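# Reseat and reclamp a crooked part on an upright plate

## Task

Unclamp the part that sits crooked on the vertical fixture plate, fit it onto both locating pins and push it flush with the side stop, then clamp it again so that the strap clamp's heel rests on its step block and the cam lever is fully closed.

## Robot and tools

Robot and frame. Two seven-joint arms with parallel grippers, left_arm and right_arm. Everything printed (hand positions in metres, orientations as quat_wxyz, velocities in m/s and rad/s) uses the scene frame: origin at table-top height halfway between the nominal bases, +z up, +x out over the table, +y toward left_arm. Arm names do not match image sides. Calibrated bases: left_arm at (+0.049, +0.425, 0) m, quat (+1.000, 0, 0, +0.002); right_arm at (+0.037, -0.433, 0) m, quat (+1.000, 0, 0, +0.017). A two-camera stand sits behind the arms. Printed hand poses may be off by a few centimetres, worse when an arm reaches far.

Gripper. Fingers extend along the gripper's +z axis and close along its y axis. end_effector_position is the point between the pads when shut, roughly 2 cm back from the tips; closing pushes the tips about 10 mm farther forward, mostly while the gap is still above 40 mm.

execute_actions(actions, cameras). actions is a list of actions; each action is a table of up to 15 rows, one row per 1/30 s step, so one action lasts 0.5 s; a short table repeats its final row. Every row holds 14 numbers in [-1, 1]: left_arm dx, dy, dz, rx, ry, rz, opening, then right_arm the same seven, always both arms. The six pose numbers are offsets, not poses: measured from that arm's Hand target as it was when the action began, along that Hand target's own axes. Rows do not add up within an action, but each new action or call starts from the updated Hand target, so repeating an offset moves further. Scale: 1.0 = 0.6 m or 180 degrees; rx, ry, rz form one rotation vector. Opening is absolute: +1 fully open (0.084 m), -1 closed. Six zeros re-command the current Hand target; a 0 in the opening slot is a real command, so resend the present opening to leave fingers as they are. Images are returned only for an empty actions list or when cameras names them (["all"], a list of names, or []); an unknown name voids the call.

move(target, speed, blend, opening_speed, blocking, cameras). target is one 14-number row as above, or a list of up to 15 rows; every row is an offset from the same starting Hand targets, not from the previous row. Paths are straight lines, finish together, take at least 0.5 s and are cut at 10 s. speed: m/s top speed, 0.002 to 1, default 0.25 (turning up to twice that in rad/s), one value or one per target. blend: corner rounding in m for lists, 0 means stop at each target. opening_speed: finger rate per second on the -1..+1 scale, at least 0.2. blocking=false returns after about 0.5 s while the move continues. Moves do not avoid obstacles; faster moves stray more and strike harder, and a target set deeper past contact presses harder. The result adds a move: line: done (rest within 3 mm and 2 degrees), off_target, moving, held, fault, plus limits=paced (pose clipped) or limits=held (steps withheld).

wait(seconds 0 to 10) lets time pass with commands held. stop() brakes a running move. zoom_image(camera, region [x0, y0, x1, y1] in pixels, at most 504 by 504) enlarges part of the newest image of that camera. clear_fault(arm) clears a reported torque fault. finished_scene(scene) ends the current scene, given its number; it cannot be undone, so call it only when the part stays seated and clamped without the robot.

Controller. Each step the commanded pose is clipped to within 70 mm and 16 degrees of the measured gripper pose. Hand target in results is the last commanded (clipped) pose; next offsets start there. Grippers often stop short; resend zeros, then the remaining gap as an offset. A blocked arm keeps pushing until commanded away: send a target back behind the gripper. Large wrist turns can swing the elbow. A clearance check withholds commands that bring the arms too close (fingers excepted) but does not guarantee no contact.

Gripping. grip_measured is the measured opening on the command scale; to hold, command clearly below it (farther below squeezes harder, about 24 N per pad max). Never close on the other arm's fingers.

Faults and heat. Contact torque at a joint's load limit (waist 43.7, shoulder 43.8, upper arm roll 27.9, elbow 27.9, forearm roll 27.9, wrist pitch 15, wrist roll 15.7 N m; held weight counts) makes the arm back off and freeze until clear_fault; a motor held at its torque limit for 1 s, or overloaded too long, does the same. Motors heating to 65 °C trigger MOTOR HOT; at 80 °C the arm brakes for 30 to 60 s or more. Avoid long stretched holds and pushing at unreachable poses. Joint ranges (rad): waist and rolls ±6.283, shoulder -2.059 to 2.094, elbow -0.192 to 3.927 (straight 2.742), wrist pitch -1.693 to 3.142.

Result lines. Joint velocities may read within noise (velocities then omitted). Joint torques are total drive output, positive toward larger joint angles, noisy and offset. Step readings list some end_effector_position samples. Wrist depth gives a 7x7 grid per wrist camera, rows separated by /, in mm 172 to 3000, - for none. Tool commands shows current finger commands.

Cameras (896x504): cam_head_left, cam_head_right, cam_high, cam_low, cam_left_wrist, cam_right_wrist.

Avoid: letting anything fall or leave the table, releasing moving parts, fast impacts with the plate or fixed hardware, hard pushes, and any arm-to-arm contact.

Each tool is called as name(argument=value, ...), one argument or row to a line, values as JSON.

## Session

execute_actions(
  actions=[],
)

Scene clock: 0.00 s.
left_arm: end_effector_position=(+0.6315, +0.8567, +0.1788) grip_measured=+1.00 end_effector_quat_wxyz=(-0.166, +0.742, -0.491, +0.425) | right_arm: end_effector_position=(+0.2650, +0.2047, +0.2755) grip_measured=+1.00 end_effector_quat_wxyz=(-0.275, +0.629, +0.387, +0.615)
Joint positions: left_arm=[1.069 0.69 -0.363 1.633 -0.985 0.694 2.715 0.084] | right_arm=[0.965 0.274 0.324 1.103 -2.611 0.733 2.542 0.084]
Joint velocities: within noise
Joint torques (N m): no reading
Wrist depth (mm): cam_left_wrist=[842 931 1050 1186 515 436 374 / 854 953 1069 1188 486 417 354 / 874 963 1088 1184 453 380 335 / 881 976 1103 488 424 366 318 / 896 994 1116 472 398 340 303 / 908 1026 1116 443 375 323 286 / 922 1029 1139 407 350 307 275] | cam_right_wrist=[384 408 2664 2644 1991 1622 1332 / 2199 566 2585 2604 1979 1593 1307 / 2228 2372 720 2547 1979 1585 1305 / 2257 2220 813 2340 1940 1560 1290 / 2228 2199 2839 2317 1898 1539 1278 / 2333 2389 2923 2264 1799 1526 1271 / 659 701 755 801 861 1437 1257]
Hand target: left_arm +0.6315, +0.8567, +0.1788; -0.166, +0.742, -0.491, +0.425 | right_arm +0.2650, +0.2047, +0.2755; -0.275, +0.629, +0.387, +0.615
Tool commands: left_gripper/opening=+1.0 right_gripper/opening=+1.0

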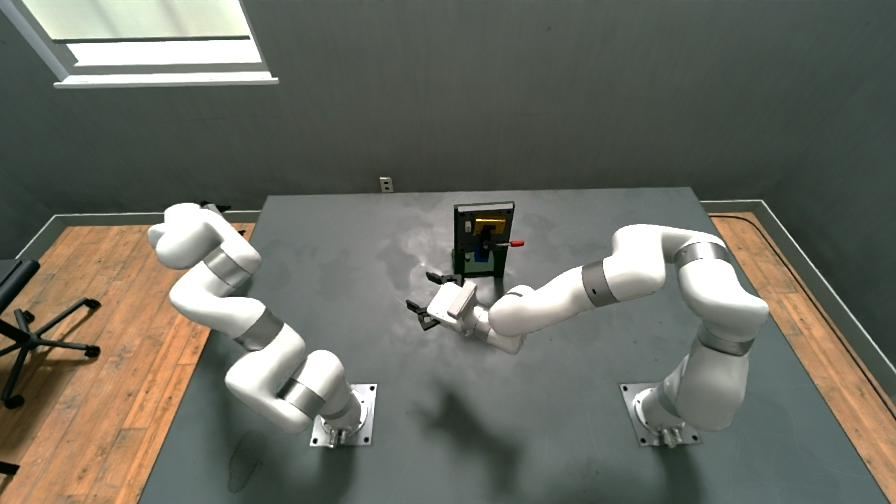

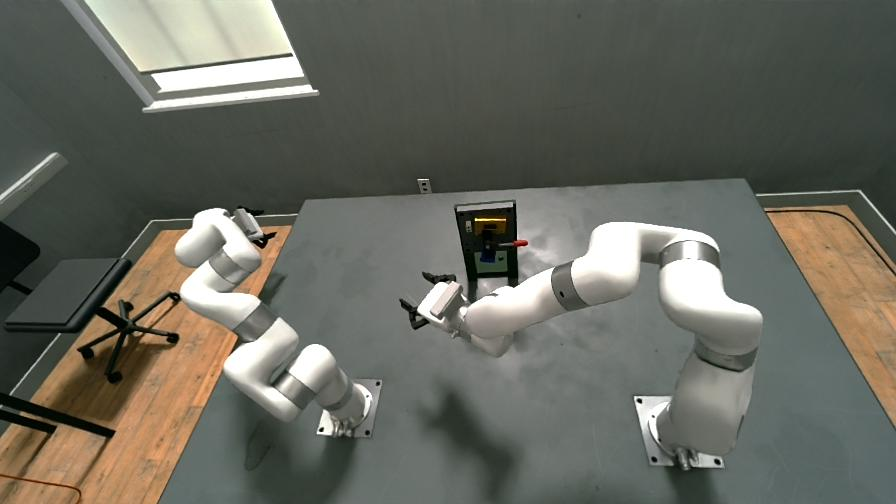

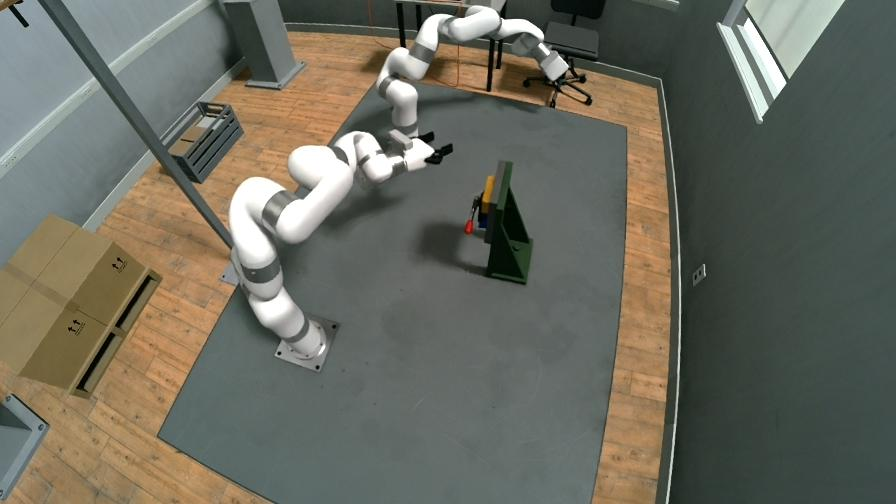

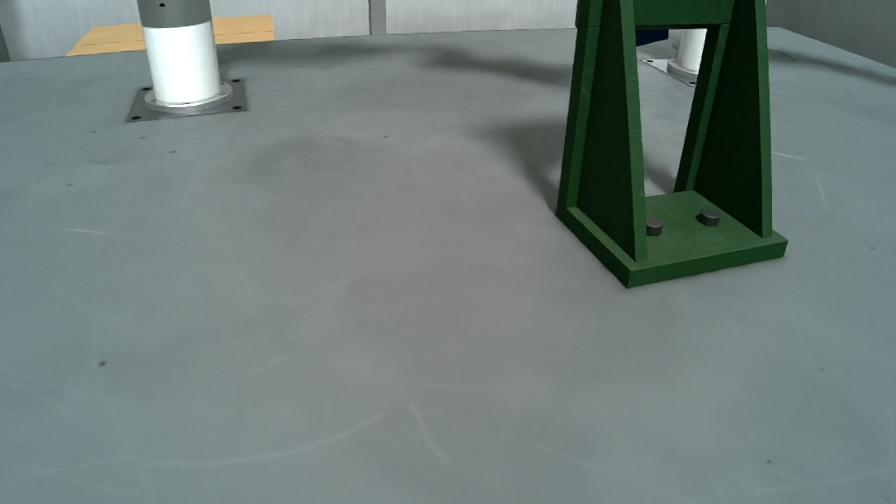

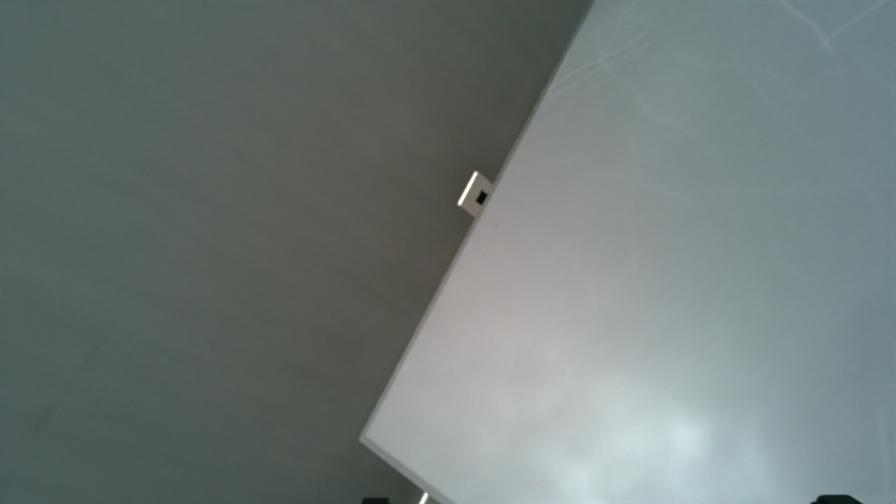

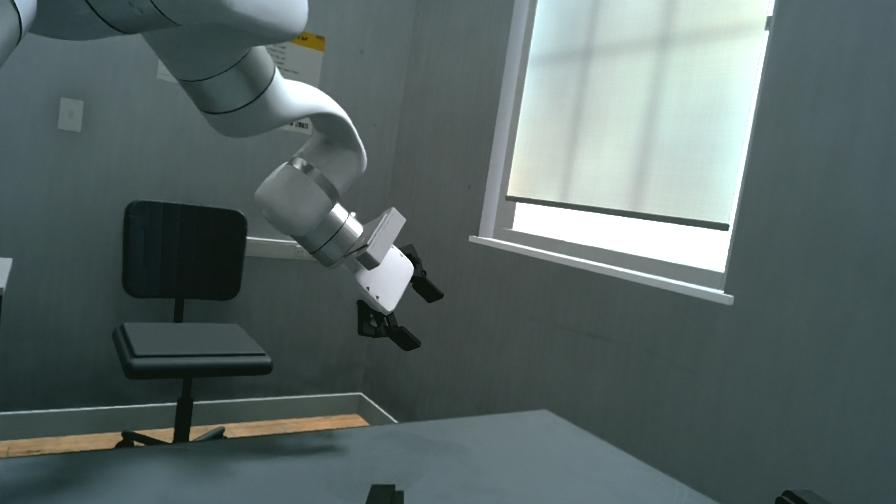

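zoom_image(
  camera="cam_head_left",
  region=[430, 190, 540, 290],
)

zoom_image(
  camera="cam_head_right",
  region=[435, 190, 545, 290],
)

zoom_image(
  camera="cam_high",
  region=[440, 140, 560, 300],
)

Scaled by 4.582 from the camera's 896x504 image, which has a finer 1280x720 frame.

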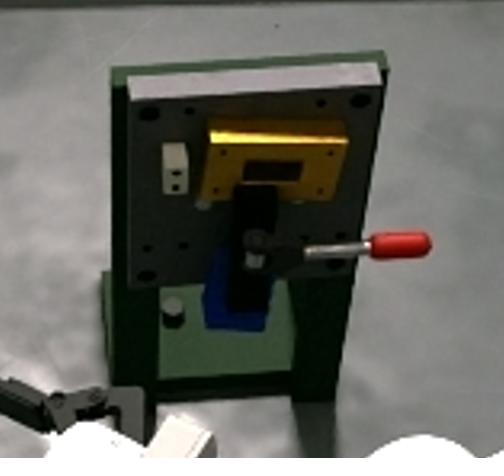

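Scaled by 4.582 from the camera's 896x504 image, which has a finer 1280x720 frame.

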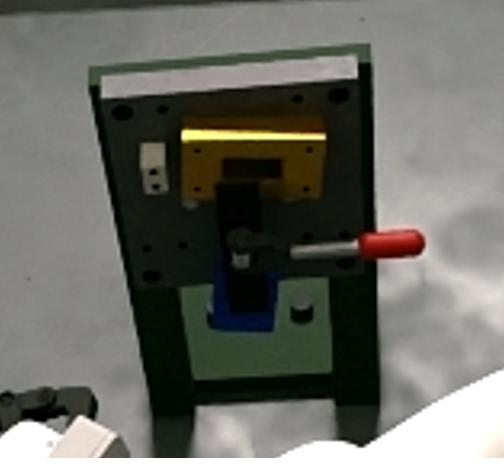

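Scaled by 3.150 from the camera's 896x504 image, which has a finer 1280x720 frame.

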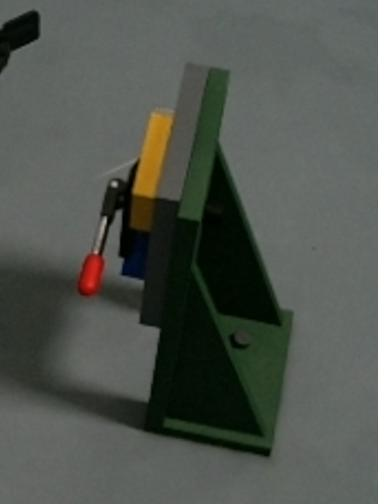

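move(
  target=[0.7528,0.5967,-0.5073,-0.0694,0.2581,-0.2303,1,0.008,0.0575,-0.2768,-0.3106,0.0066,0.0525,1],
  speed=0.3,
  cameras=["cam_right_wrist","cam_left_wrist","cam_head_left"],
)

Scene clock: 97.23 s.
left_arm: end_effector_position=(+0.2856, +0.3776, +0.3158) grip_measured=+1.00 end_effector_quat_wxyz=(+0.267, +0.649, -0.309, +0.642) | right_arm: end_effector_position=(+0.2002, +0.0499, +0.3001) grip_measured=+1.00 end_effector_quat_wxyz=(+0.000, +0.707, +0.001, +0.707)
Joint positions: left_arm=[1.324 -1.161 0.027 -0.015 -1.238 2.092 2.137 0.084] | right_arm=[1.296 0.329 0.496 1.109 -1.52 1.844 2.349 0.084]
Joint torques (N m): left_arm=[-10.63 6.82 0.79 24.08 -6.53 -0.27 0.94] | right_arm=[4.97 -24.34 7.43 18.01 1.32 1.52 1.32]
Wrist depth (mm): cam_left_wrist=[1217 1411 1657 2020 2614 2457 2158 / 1217 1394 1661 2008 2604 2431 2206 / 1215 1397 1649 1996 2595 2414 2206 / 1215 1394 1645 2032 2333 2439 2192 / 1207 1408 1661 1924 470 2422 2220 / 1217 1394 1642 1924 475 1253 2206 / 1217 1405 1630 1842 481 1028 1017] | cam_right_wrist=[1487 1483 1493 1493 1483 1493 1496 / 1496 1499 1493 1487 1474 1487 1487 / 1487 1490 1483 1499 1471 1487 1477 / 1483 1496 1496 1468 1477 1474 1487 / 1490 1477 1493 398 403 1490 1493 / 1477 1487 1490 399 389 1490 1480 / 1474 1480 1499 398 377 1496 1480]
Hand target: left_arm +0.2856, +0.3776, +0.3158; +0.267, +0.649, -0.309, +0.642 (not the last commanded pose) | right_arm +0.2002, +0.0499, +0.3001; +0.000, +0.707, +0.001, +0.707
Off the commanded pose: left_arm 0.047 m, 5 deg | right_arm 0.000 m, 0 deg.
move: held (left_arm; a check stopped the path); limits=held
pose unreachable (left arm): on one or more control steps of this call, first in action 0 (counted from 0), this arm could not follow its commanded pose, so it was not sent that pose on those steps. It may still have moved: this result reports where it is.
cause: moving toward the commanded pose would bring two parts of the arm too close to each other (joints 2 (shoulder) to 6 (wrist pitch) lie between them).
Images, in order (width x height): cam_head_left 896x504, cam_left_wrist 896x504, cam_right_wrist 896x504.

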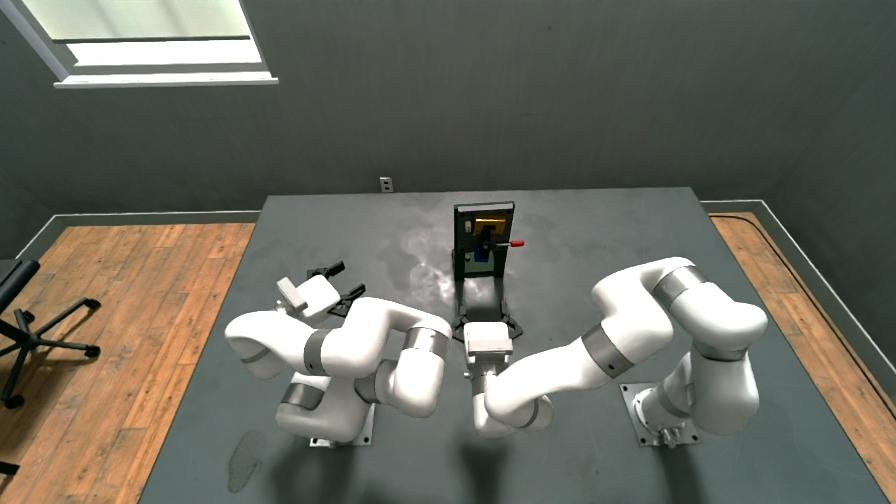

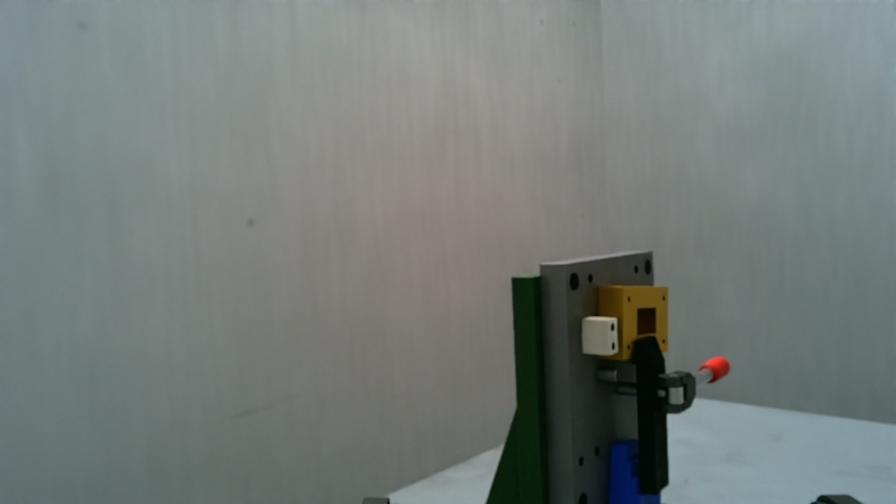

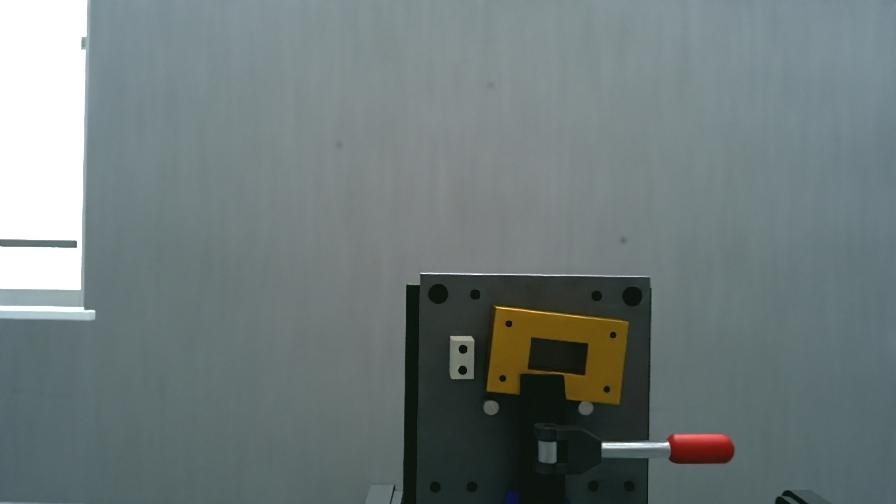

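zoom_image(
  camera="cam_right_wrist",
  region=[394, 260, 744, 504],
)

zoom_image(
  camera="cam_left_wrist",
  region=[480, 240, 760, 504],
)

Scaled by 1.440 from the camera's 896x504 image, which has a finer 1280x720 frame.

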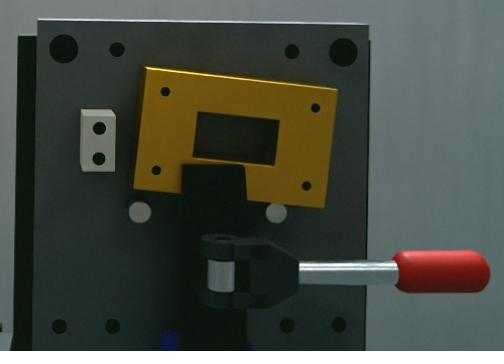

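Scaled by 1.800 from the camera's 896x504 image, which has a finer 1280x720 frame.

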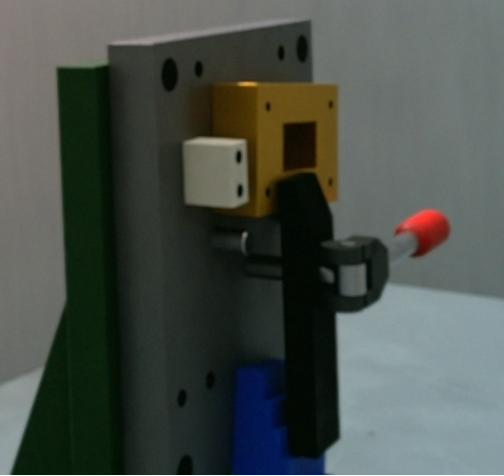

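move(
  target=[-0.032,-0.190,0.1228,-0.2327,0.0159,-0.0114,1,-0.15,0.0,0.0,0,0,0,1],
  speed=0.25,
  cameras=["cam_right_wrist","cam_left_wrist"],
)

zoom_image(
  camera="cam_right_wrist",
  region=[394, 130, 744, 404],
)

Scene clock: 166.80 s.
left_arm: end_effector_position=(+0.4199, +0.3998, +0.3000) grip_measured=+1.00 end_effector_quat_wxyz=(+0.500, +0.500, -0.500, +0.500) | right_arm: end_effector_position=(+0.2001, +0.0498, +0.2101) grip_measured=+1.00 end_effector_quat_wxyz=(+0.000, +0.707, +0.001, +0.707)
Joint positions: left_arm=[1.002 0.171 -0.414 0.932 -1.08 1.932 2.436 0.084] | right_arm=[1.327 0.53 0.467 1.118 -1.541 1.872 2.533 0.084]
Joint torques (N m): left_arm=[-10.45 -12.16 -3.34 21.08 1.98 3.36 -0.7] | right_arm=[5.18 -27.63 -0.51 15.83 -4.12 1.78 1.29]
Wrist depth (mm): cam_left_wrist=[1914 2474 2483 2528 2465 2492 2465 / 1903 2474 2510 2439 2483 2519 755 / 1919 2465 2492 2492 2492 843 633 / 1908 2465 2501 2483 2465 896 863 / 1919 2528 2474 2474 2492 941 2492 / 1919 2501 1422 1420 2501 940 2528 / 1930 1139 431 1050 1149 1149 438] | cam_right_wrist=[1493 1490 1480 1477 1474 1487 1499 / 1493 1493 1487 1499 1493 1493 1490 / 1490 1496 1487 400 403 1465 1493 / 1487 1480 1474 398 383 1487 1477 / 1483 1490 1480 400 371 1490 1477 / 1490 1480 1496 399 403 1499 1477 / 790 797 806 691 425 825 839]
Hand target: left_arm +0.4199, +0.3998, +0.3000; +0.500, +0.500, -0.500, +0.500 | right_arm +0.2001, +0.0498, +0.2101; +0.000, +0.707, +0.001, +0.707
Off the commanded pose: left_arm 0.000 m, 0 deg | right_arm 0.000 m, 0 deg.
move: done
Images, in order (width x height): cam_left_wrist 896x504, cam_right_wrist 896x504.

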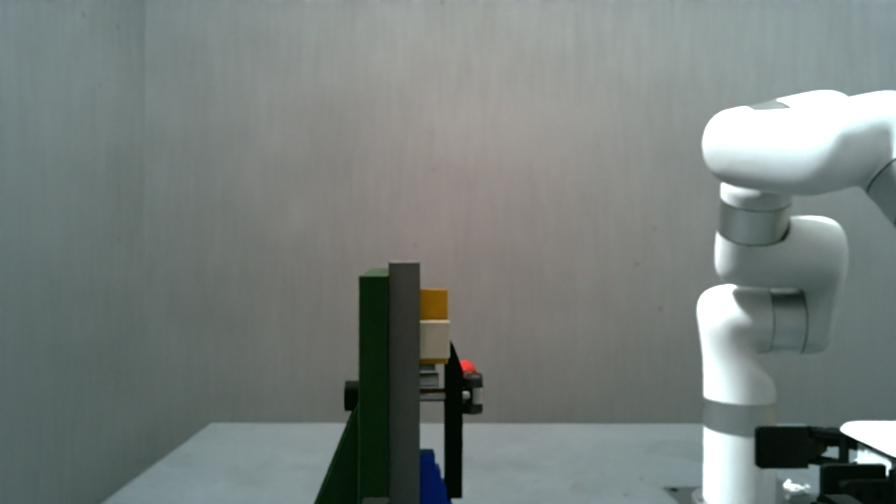

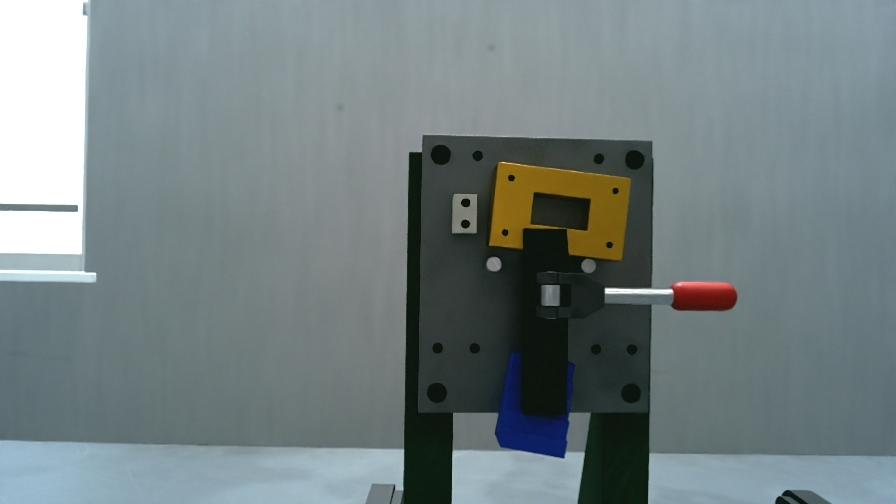

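Scaled by 1.440 from the camera's 896x504 image, which has a finer 1280x720 frame.

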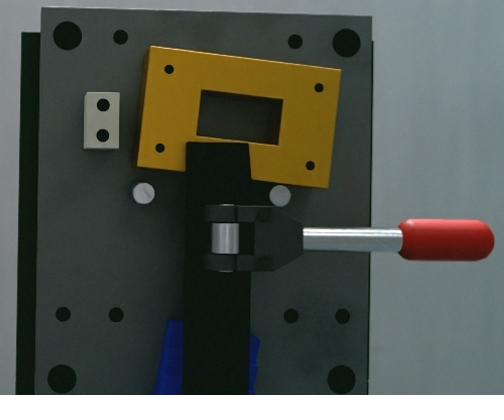

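move(
  target=[-0.15,0,0.15,0,0,0,1,-0.13,0.0,0.1,0,0,0,1],
  speed=0.25,
  cameras=["cam_right_wrist","cam_left_wrist"],
)

zoom_image(
  camera="cam_right_wrist",
  region=[394, 80, 744, 404],
)

zoom_image(
  camera="cam_left_wrist",
  region=[300, 100, 620, 500],
)

Scene clock: 182.60 s.
left_arm: end_effector_position=(+0.4199, +0.3098, +0.2100) grip_measured=+1.00 end_effector_quat_wxyz=(+0.500, +0.500, -0.500, +0.500) | right_arm: end_effector_position=(+0.2600, +0.0498, +0.1321) grip_measured=+1.00 end_effector_quat_wxyz=(+0.000, +0.707, +0.001, +0.707)
Joint positions: left_arm=[0.863 0.289 -0.5 0.764 -1.17 1.644 2.621 0.084] | right_arm=[1.267 0.697 0.378 1.14 -1.659 1.794 2.656 0.084]
Joint torques (N m): left_arm=[-10.72 -11.62 -4.61 17.75 -5.17 0.69 0.98] | right_arm=[-5.33 -30.39 -0.63 14.18 -3.98 0.32 1.32]
Wrist depth (mm): cam_left_wrist=[1914 2405 2389 2397 2431 2405 532 / 1919 2422 339 2356 2356 2405 524 / 1898 2405 339 2372 2389 2381 754 / 1940 2405 339 414 2405 2405 826 / 1914 2405 339 2405 2372 2414 2405 / 1924 2389 339 1072 2405 1226 1071 / 854 858 339 857 859 783 433] | cam_right_wrist=[1420 1434 1434 338 323 1425 1400 / 1417 1422 1428 340 316 367 1420 / 1428 1434 1431 339 341 1425 1434 / 1428 1425 1437 339 325 1420 1420 / 1437 1443 1425 357 318 1411 1431 / 1417 799 1420 721 732 1414 1417 / 566 575 580 358 489 548 603]
Hand target: left_arm +0.4199, +0.3098, +0.2100; +0.500, +0.500, -0.500, +0.500 | right_arm +0.2600, +0.0498, +0.1321; +0.000, +0.707, +0.001, +0.707
Off the commanded pose: left_arm 0.000 m, 0 deg | right_arm 0.000 m, 0 deg.
move: done
Images, in order (width x height): cam_left_wrist 896x504, cam_right_wrist 896x504.

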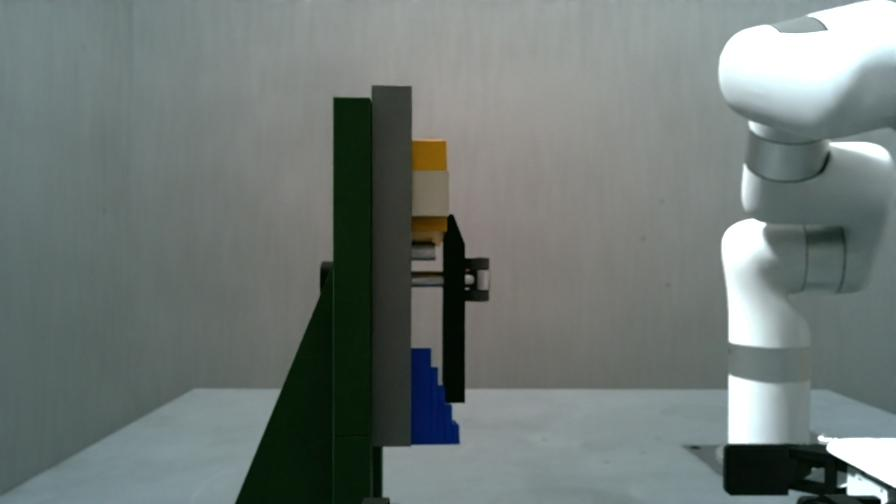

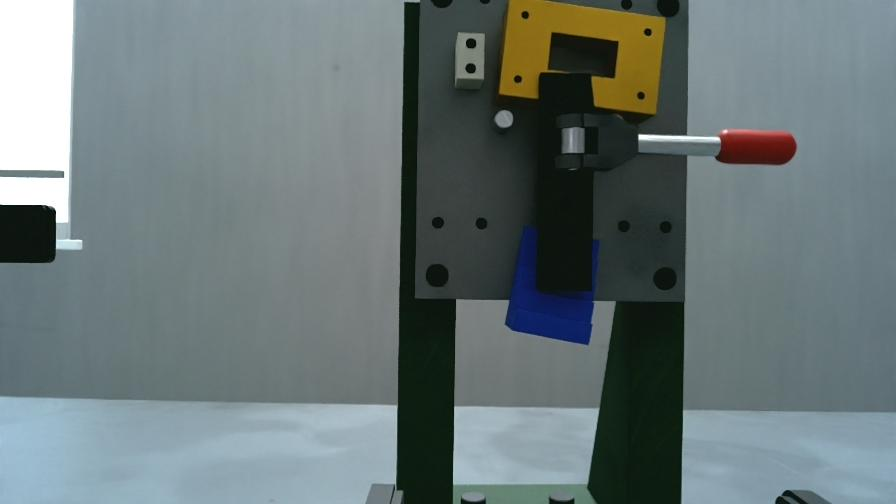

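Scaled by 1.440 from the camera's 896x504 image, which has a finer 1280x720 frame.

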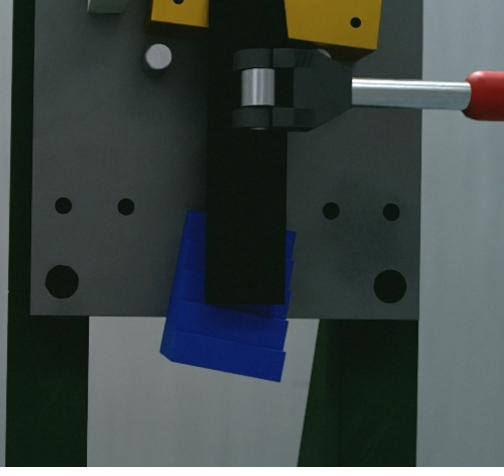

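Scaled by 1.260 from the camera's 896x504 image, which has a finer 1280x720 frame.

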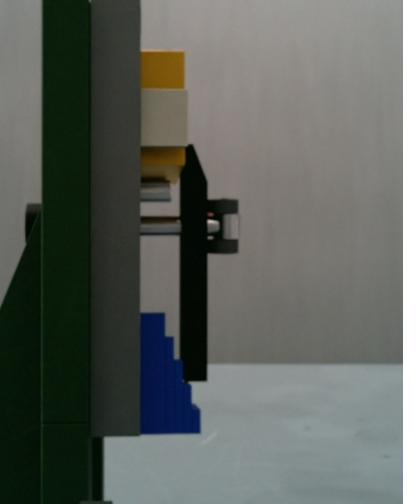

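move(
  target=[0,0,0,0,0,0,-1,0.163,0.208,0.1,0,0,0.5,-1],
  speed=0.2,
  cameras=["cam_right_wrist","cam_left_wrist","cam_head_right"],
)

Scene clock: 291.73 s.
left_arm: end_effector_position=(+0.4199, +0.3098, +0.2100) grip_measured=-1.00 end_effector_quat_wxyz=(+0.500, +0.500, -0.500, +0.500) | right_arm: end_effector_position=(+0.3202, -0.0749, +0.2299) grip_measured=-1.00 end_effector_quat_wxyz=(+0.500, -0.501, +0.500, -0.500)
Joint positions: left_arm=[0.863 0.289 -0.5 0.765 -1.17 1.644 2.621 0] | right_arm=[1.06 0.111 0.383 0.629 -1.675 1.557 4.184 0]
Joint torques (N m): left_arm=[-3.87 -13.17 -1.14 13.26 -3.65 2.07 0.79] | right_arm=[-5.4 -36.16 -3.99 10.55 -3.86 0.41 1.39]
Wrist depth (mm): cam_left_wrist=[1919 2405 2397 2405 2431 772 625 / 1919 2372 339 2397 2414 2405 646 / 1914 2389 338 2405 2397 2405 806 / 1924 2397 340 415 2364 493 512 / 1930 2389 340 2414 2389 490 491 / 1935 2431 340 1081 2389 1069 1074 / 857 856 340 858 862 858 833] | cam_right_wrist=[1375 1366 1364 1375 1375 665 438 / 1366 1372 1369 1356 1366 657 437 / 1356 1383 1369 1361 1361 655 435 / 1364 1372 1372 1361 1364 654 433 / 1361 1372 1366 1353 1358 649 431 / 1358 1364 1366 1364 1356 588 402 / 1375 - 286 285 285 305 304]
Hand target: left_arm +0.4199, +0.3098, +0.2100; +0.500, +0.500, -0.500, +0.500 | right_arm +0.3202, -0.0749, +0.2299; +0.500, -0.501, +0.500, -0.500
Off the commanded pose: left_arm 0.000 m, 0 deg | right_arm 0.000 m, 0 deg.
move: done
Images, in order (width x height): cam_head_right 896x504, cam_left_wrist 896x504, cam_right_wrist 896x504.

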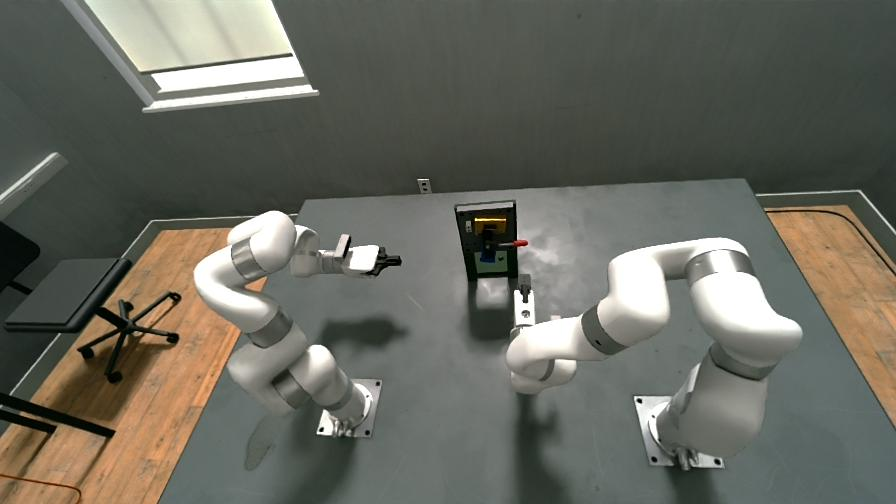

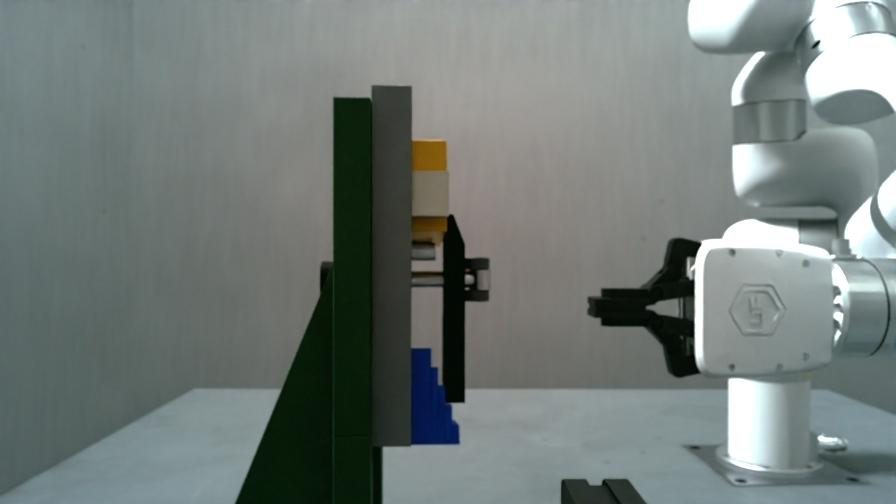

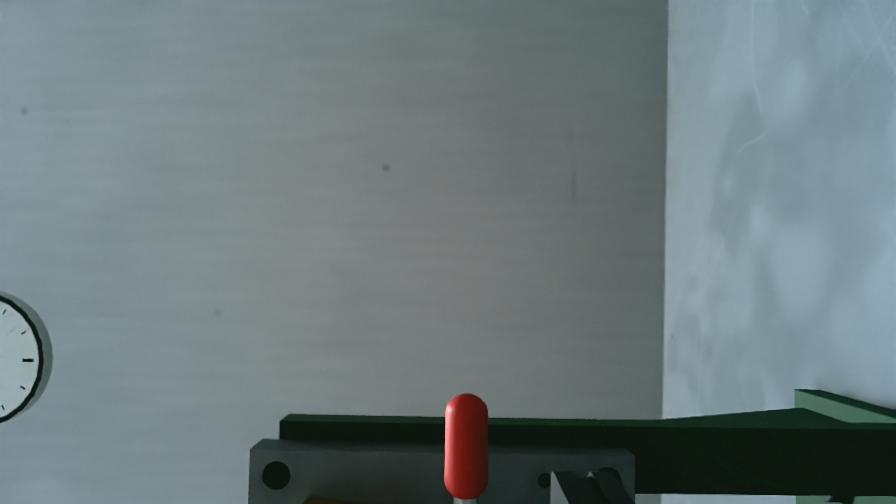

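move(
  target=[-0.075,0.183,0.463,0.0535,0.6813,-0.6813,-1,0.425,0.0167,0.1667,0.385,-0.385,-0.385,-1],
  speed=0.25,
  cameras=["cam_right_wrist","cam_left_wrist","cam_head_right","cam_head_left"],
)

Scene clock: 386.27 s.
left_arm: end_effector_position=(+0.3829, +0.2120, +0.2010) grip_measured=-1.00 end_effector_quat_wxyz=(+0.772, +0.444, -0.069, +0.449) | right_arm: end_effector_position=(+0.3596, -0.1750, +0.2260) grip_measured=-1.00 end_effector_quat_wxyz=(+0.574, -0.574, +0.112, -0.573)
Joint positions: left_arm=[0.761 0.829 -0.577 0.555 -1.546 1.794 2.452 0] | right_arm=[0.745 0.034 0.03 0.072 -2.929 1.855 4.11 0]
Joint torques (N m): left_arm=[0.51 -17.16 -5.15 1.78 0.82 1.73 0.19] | right_arm=[-5.18 -6.19 -4.37 5.37 -2.98 2.29 -1.66]
Wrist depth (mm): cam_left_wrist=[1266 1509 1847 2422 2604 2317 2087 / 1348 1642 2106 2863 2771 2414 2165 / 1452 1776 2340 - - 2538 2302 / 1582 1996 2439 324 - 2771 2457 / 1719 2080 279 313 2986 - 2614 / 241 251 264 325 2771 2839 2816 / 229 233 268 2372 2547 2644 2727] | cam_right_wrist=[2132 1957 1634 1431 1292 1149 1039 / 2264 2106 1741 1499 1340 1199 1074 / 2492 2249 1833 1578 1394 1241 1114 / 2675 2340 1914 1642 1458 1273 1143 / 2899 2483 1996 1706 1506 1322 1192 / - 2749 334 329 1557 1372 1228 / - - 326 313 331 1431 654]
Hand target: left_arm +0.3829, +0.2120, +0.2010; +0.772, +0.444, -0.069, +0.449 (not the last commanded pose) | right_arm +0.3596, -0.1750, +0.2260; +0.574, -0.574, +0.112, -0.573 (not the last commanded pose)
Tool commands: left_gripper/opening=-1.0 right_gripper/opening=-1.0
Off the commanded pose: left_arm 0.197 m, 114 deg | right_arm 0.166 m, 73 deg.
TORQUE FAULT: the external load on joint 2 (shoulder) of the left arm reached its load limit, and that arm stopped. The contact can be on any part of that arm beyond that joint, not only on its tool. A torque fault puts only its own arm into a fault stop. That arm's remaining commands of this call were not run. The hold on joint 2 (shoulder) of that arm was moved back by the arm itself, up to 3 degrees, as the stop began. That arm is still stopped at the end of this call. While its stop runs, that arm, its gripper or tool too, takes no new command.
CLEAR FAULT: the left arm stays stopped (state 4) until you call clear_fault(arm="left_arm").
End effector pose when the fault began: left_arm: position (+0.3805, +0.2099, +0.1957), quat_wxyz (+0.780, +0.440, -0.048, +0.442)
Joint positions when the fault began: left_arm=[0.762 0.879 -0.576 0.556 -1.545 1.792 2.452 0]
move: fault (left_arm), off_target (right_arm; braked at the fault stop of left_arm)
Images, in order (width x height): cam_head_left 896x504, cam_head_right 896x504, cam_left_wrist 896x504, cam_right_wrist 896x504.

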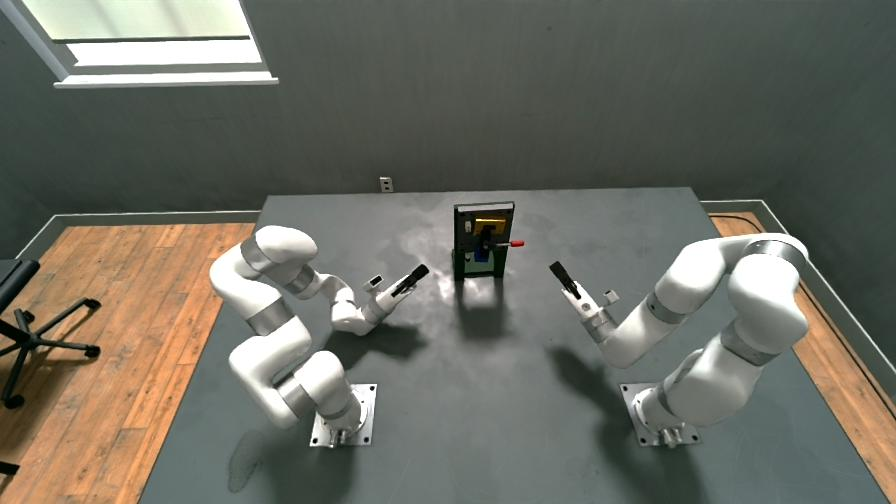

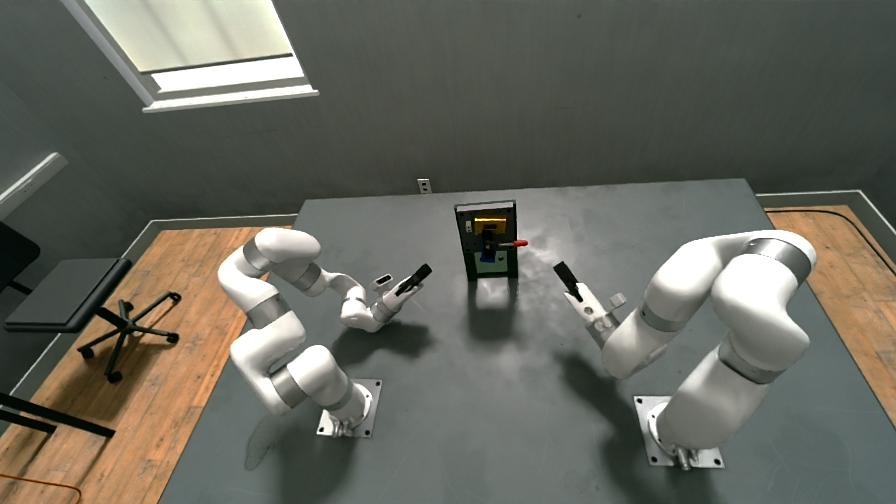

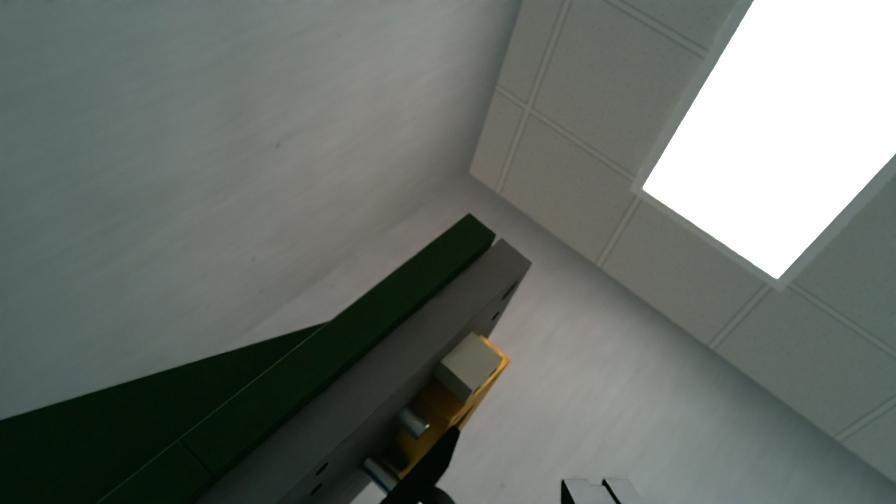

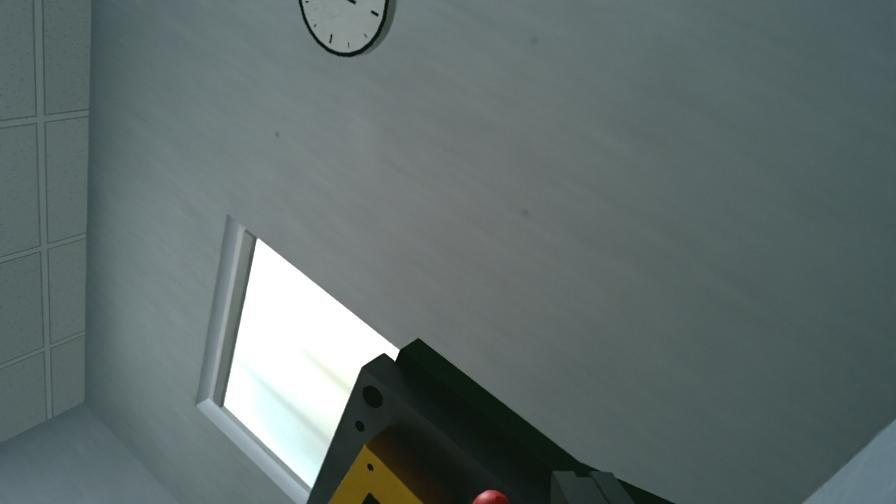

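clear_fault(
  arm="left_arm",
)

move(
  target=[
    [0.0842,0.104,0.0993,0,0,0,-1,0.1149,0.0713,-0.0305,0.1168,-0.1168,-0.117,-1],
    [-0.1963,0.109,0.2202,0.439,-0.037,0.404,1,0.2298,0.1427,-0.061,0.2336,-0.2336,-0.234,-1],
  ],
  blend=[0.02,0],
  speed=0.25,
  cameras=["cam_right_wrist","cam_left_wrist","cam_head_right"],
)

Scene clock: 435.83 s.
left_arm: end_effector_position=(+0.3829, +0.2120, +0.2010) grip_measured=-1.00 end_effector_quat_wxyz=(+0.772, +0.444, -0.069, +0.449) | right_arm: end_effector_position=(+0.3596, -0.1750, +0.2260) grip_measured=-1.00 end_effector_quat_wxyz=(+0.574, -0.574, +0.112, -0.573)
Joint positions: left_arm=[0.761 0.829 -0.577 0.555 -1.546 1.794 2.452 0] | right_arm=[0.745 0.034 0.03 0.072 -2.929 1.855 4.11 0]
Joint torques (N m): left_arm=[0.74 -17.24 -5.13 1.82 1.01 1.74 0.22] | right_arm=[-4.92 -6.37 -3.78 6.1 -1.67 1.23 0.28]
Wrist depth (mm): cam_left_wrist=[1255 1499 1867 2431 2604 2309 2068 / 1345 1649 2056 2863 2839 2465 2185 / 1455 1772 2381 - 2948 2575 2286 / 1596 2002 2397 324 - 2782 2422 / 1711 2093 279 313 - 2973 2614 / 242 250 264 325 2760 2771 2805 / 229 233 268 2405 2519 2664 2727] | cam_right_wrist=[2132 1935 1622 1437 1290 1155 1045 / 2279 2068 1758 1496 1348 1199 1076 / 2457 2178 1842 1567 1402 1241 1119 / 2664 2348 1935 1630 1449 1278 1141 / 2899 2528 2020 1711 1519 1320 1178 / - 2749 334 330 1567 1391 1230 / - - 325 312 330 1428 652]
Hand target: left_arm +0.3829, +0.2120, +0.2010; +0.772, +0.444, -0.069, +0.449 (not the last commanded pose) | right_arm +0.3596, -0.1750, +0.2260; +0.574, -0.574, +0.112, -0.573 (not the last commanded pose)
Tool commands: left_gripper/opening=-1.0 right_gripper/opening=-1.0
Off the commanded pose: left_arm 0.197 m, 114 deg | right_arm 0.166 m, 73 deg.
TORQUE FAULT, CONTINUED: the left arm's stop, for the torque fault of joint 2 (shoulder) that an earlier result reported, is over. The call counts as one of the actions that you can send in this scene. The hold on joint 2 (shoulder) of that arm was moved back by the arm itself, up to 3 degrees, as the stop began. That arm's target is now where it stood when the stop ended, not its last command. That arm's gripper keeps its grip as last carried out, and that arm accepts commands again: back off and push less far.
CLEAR FAULT: your call cleared the left arm's torque fault. If a joint's load stays at its limit, that arm stops again at once.

Scene clock: 442.03 s.
left_arm: end_effector_position=(+0.3031, +0.0519, +0.2609) grip_measured=+1.00 end_effector_quat_wxyz=(-0.056, +0.705, -0.055, +0.705) | right_arm: end_effector_position=(+0.4200, -0.3299, +0.2201) grip_measured=-1.00 end_effector_quat_wxyz=(+0.500, -0.500, -0.500, -0.500)
Joint positions: left_arm=[0.134 -0.97 -1.528 0.622 -5.27 0.71 4.132 0.084] | right_arm=[0.202 0.343 -0.68 0.839 -4.97 1.96 3.614 0]
Joint torques (N m): left_arm=[10.17 10.43 11.54 14.08 -3.65 3.02 1.03] | right_arm=[-5.45 -17.16 -8.64 14.66 -2.08 1.94 -1.59]
Wrist depth (mm): cam_left_wrist=[1377 1380 1377 1377 1369 1364 1369 / 1369 1383 1377 1375 1372 1377 1369 / 1380 1375 1386 299 301 304 1372 / 1375 1375 - 298 281 304 1383 / 1388 1383 - 297 279 304 1386 / 1388 1388 - 298 269 258 1377 / 1380 1386 1391 299 300 303 1383] | cam_right_wrist=[- - - - - 2816 1930 / - - - - - 2749 1898 / 551 - - - 412 2738 1872 / 490 519 - - 413 2760 1877 / - 475 2614 - 411 2771 1877 / - 864 1290 1149 411 1361 1872 / 803 754 822 835 404 722 855]
Hand target: left_arm +0.3031, +0.0519, +0.2609; -0.056, +0.705, -0.055, +0.705 | right_arm +0.4200, -0.3299, +0.2201; +0.500, -0.500, -0.500, -0.500
Off the commanded pose: left_arm 0.000 m, 0 deg | right_arm 0.000 m, 0 deg.
move: done
Images, in order (width x height): cam_head_right 896x504, cam_left_wrist 896x504, cam_right_wrist 896x504.

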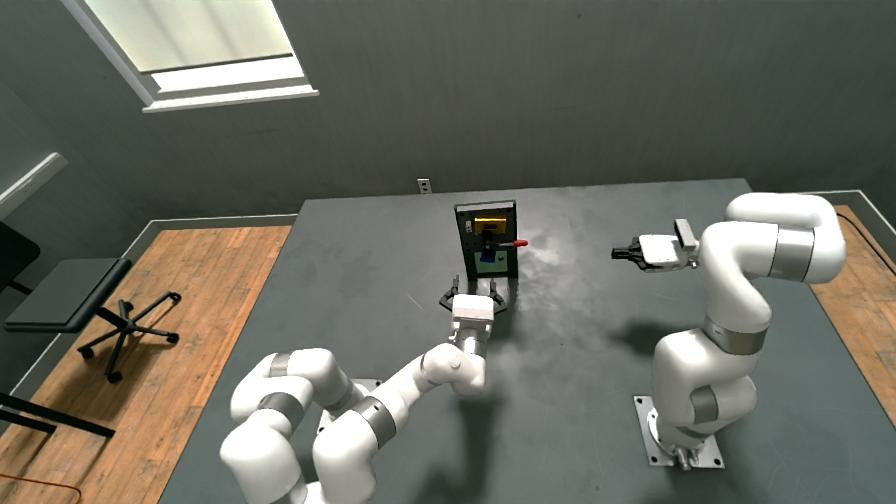

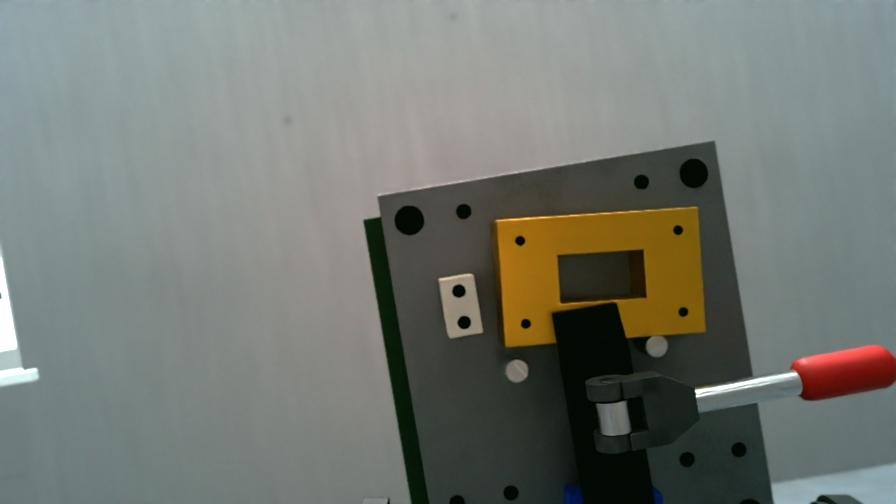

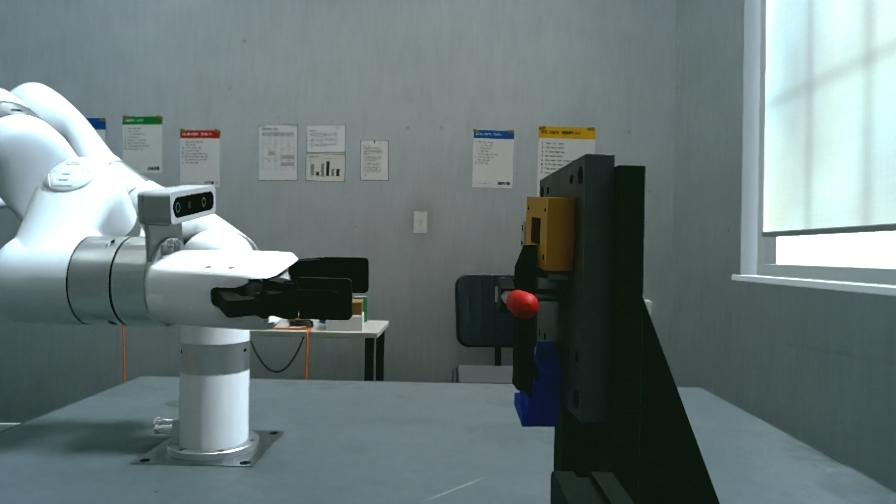

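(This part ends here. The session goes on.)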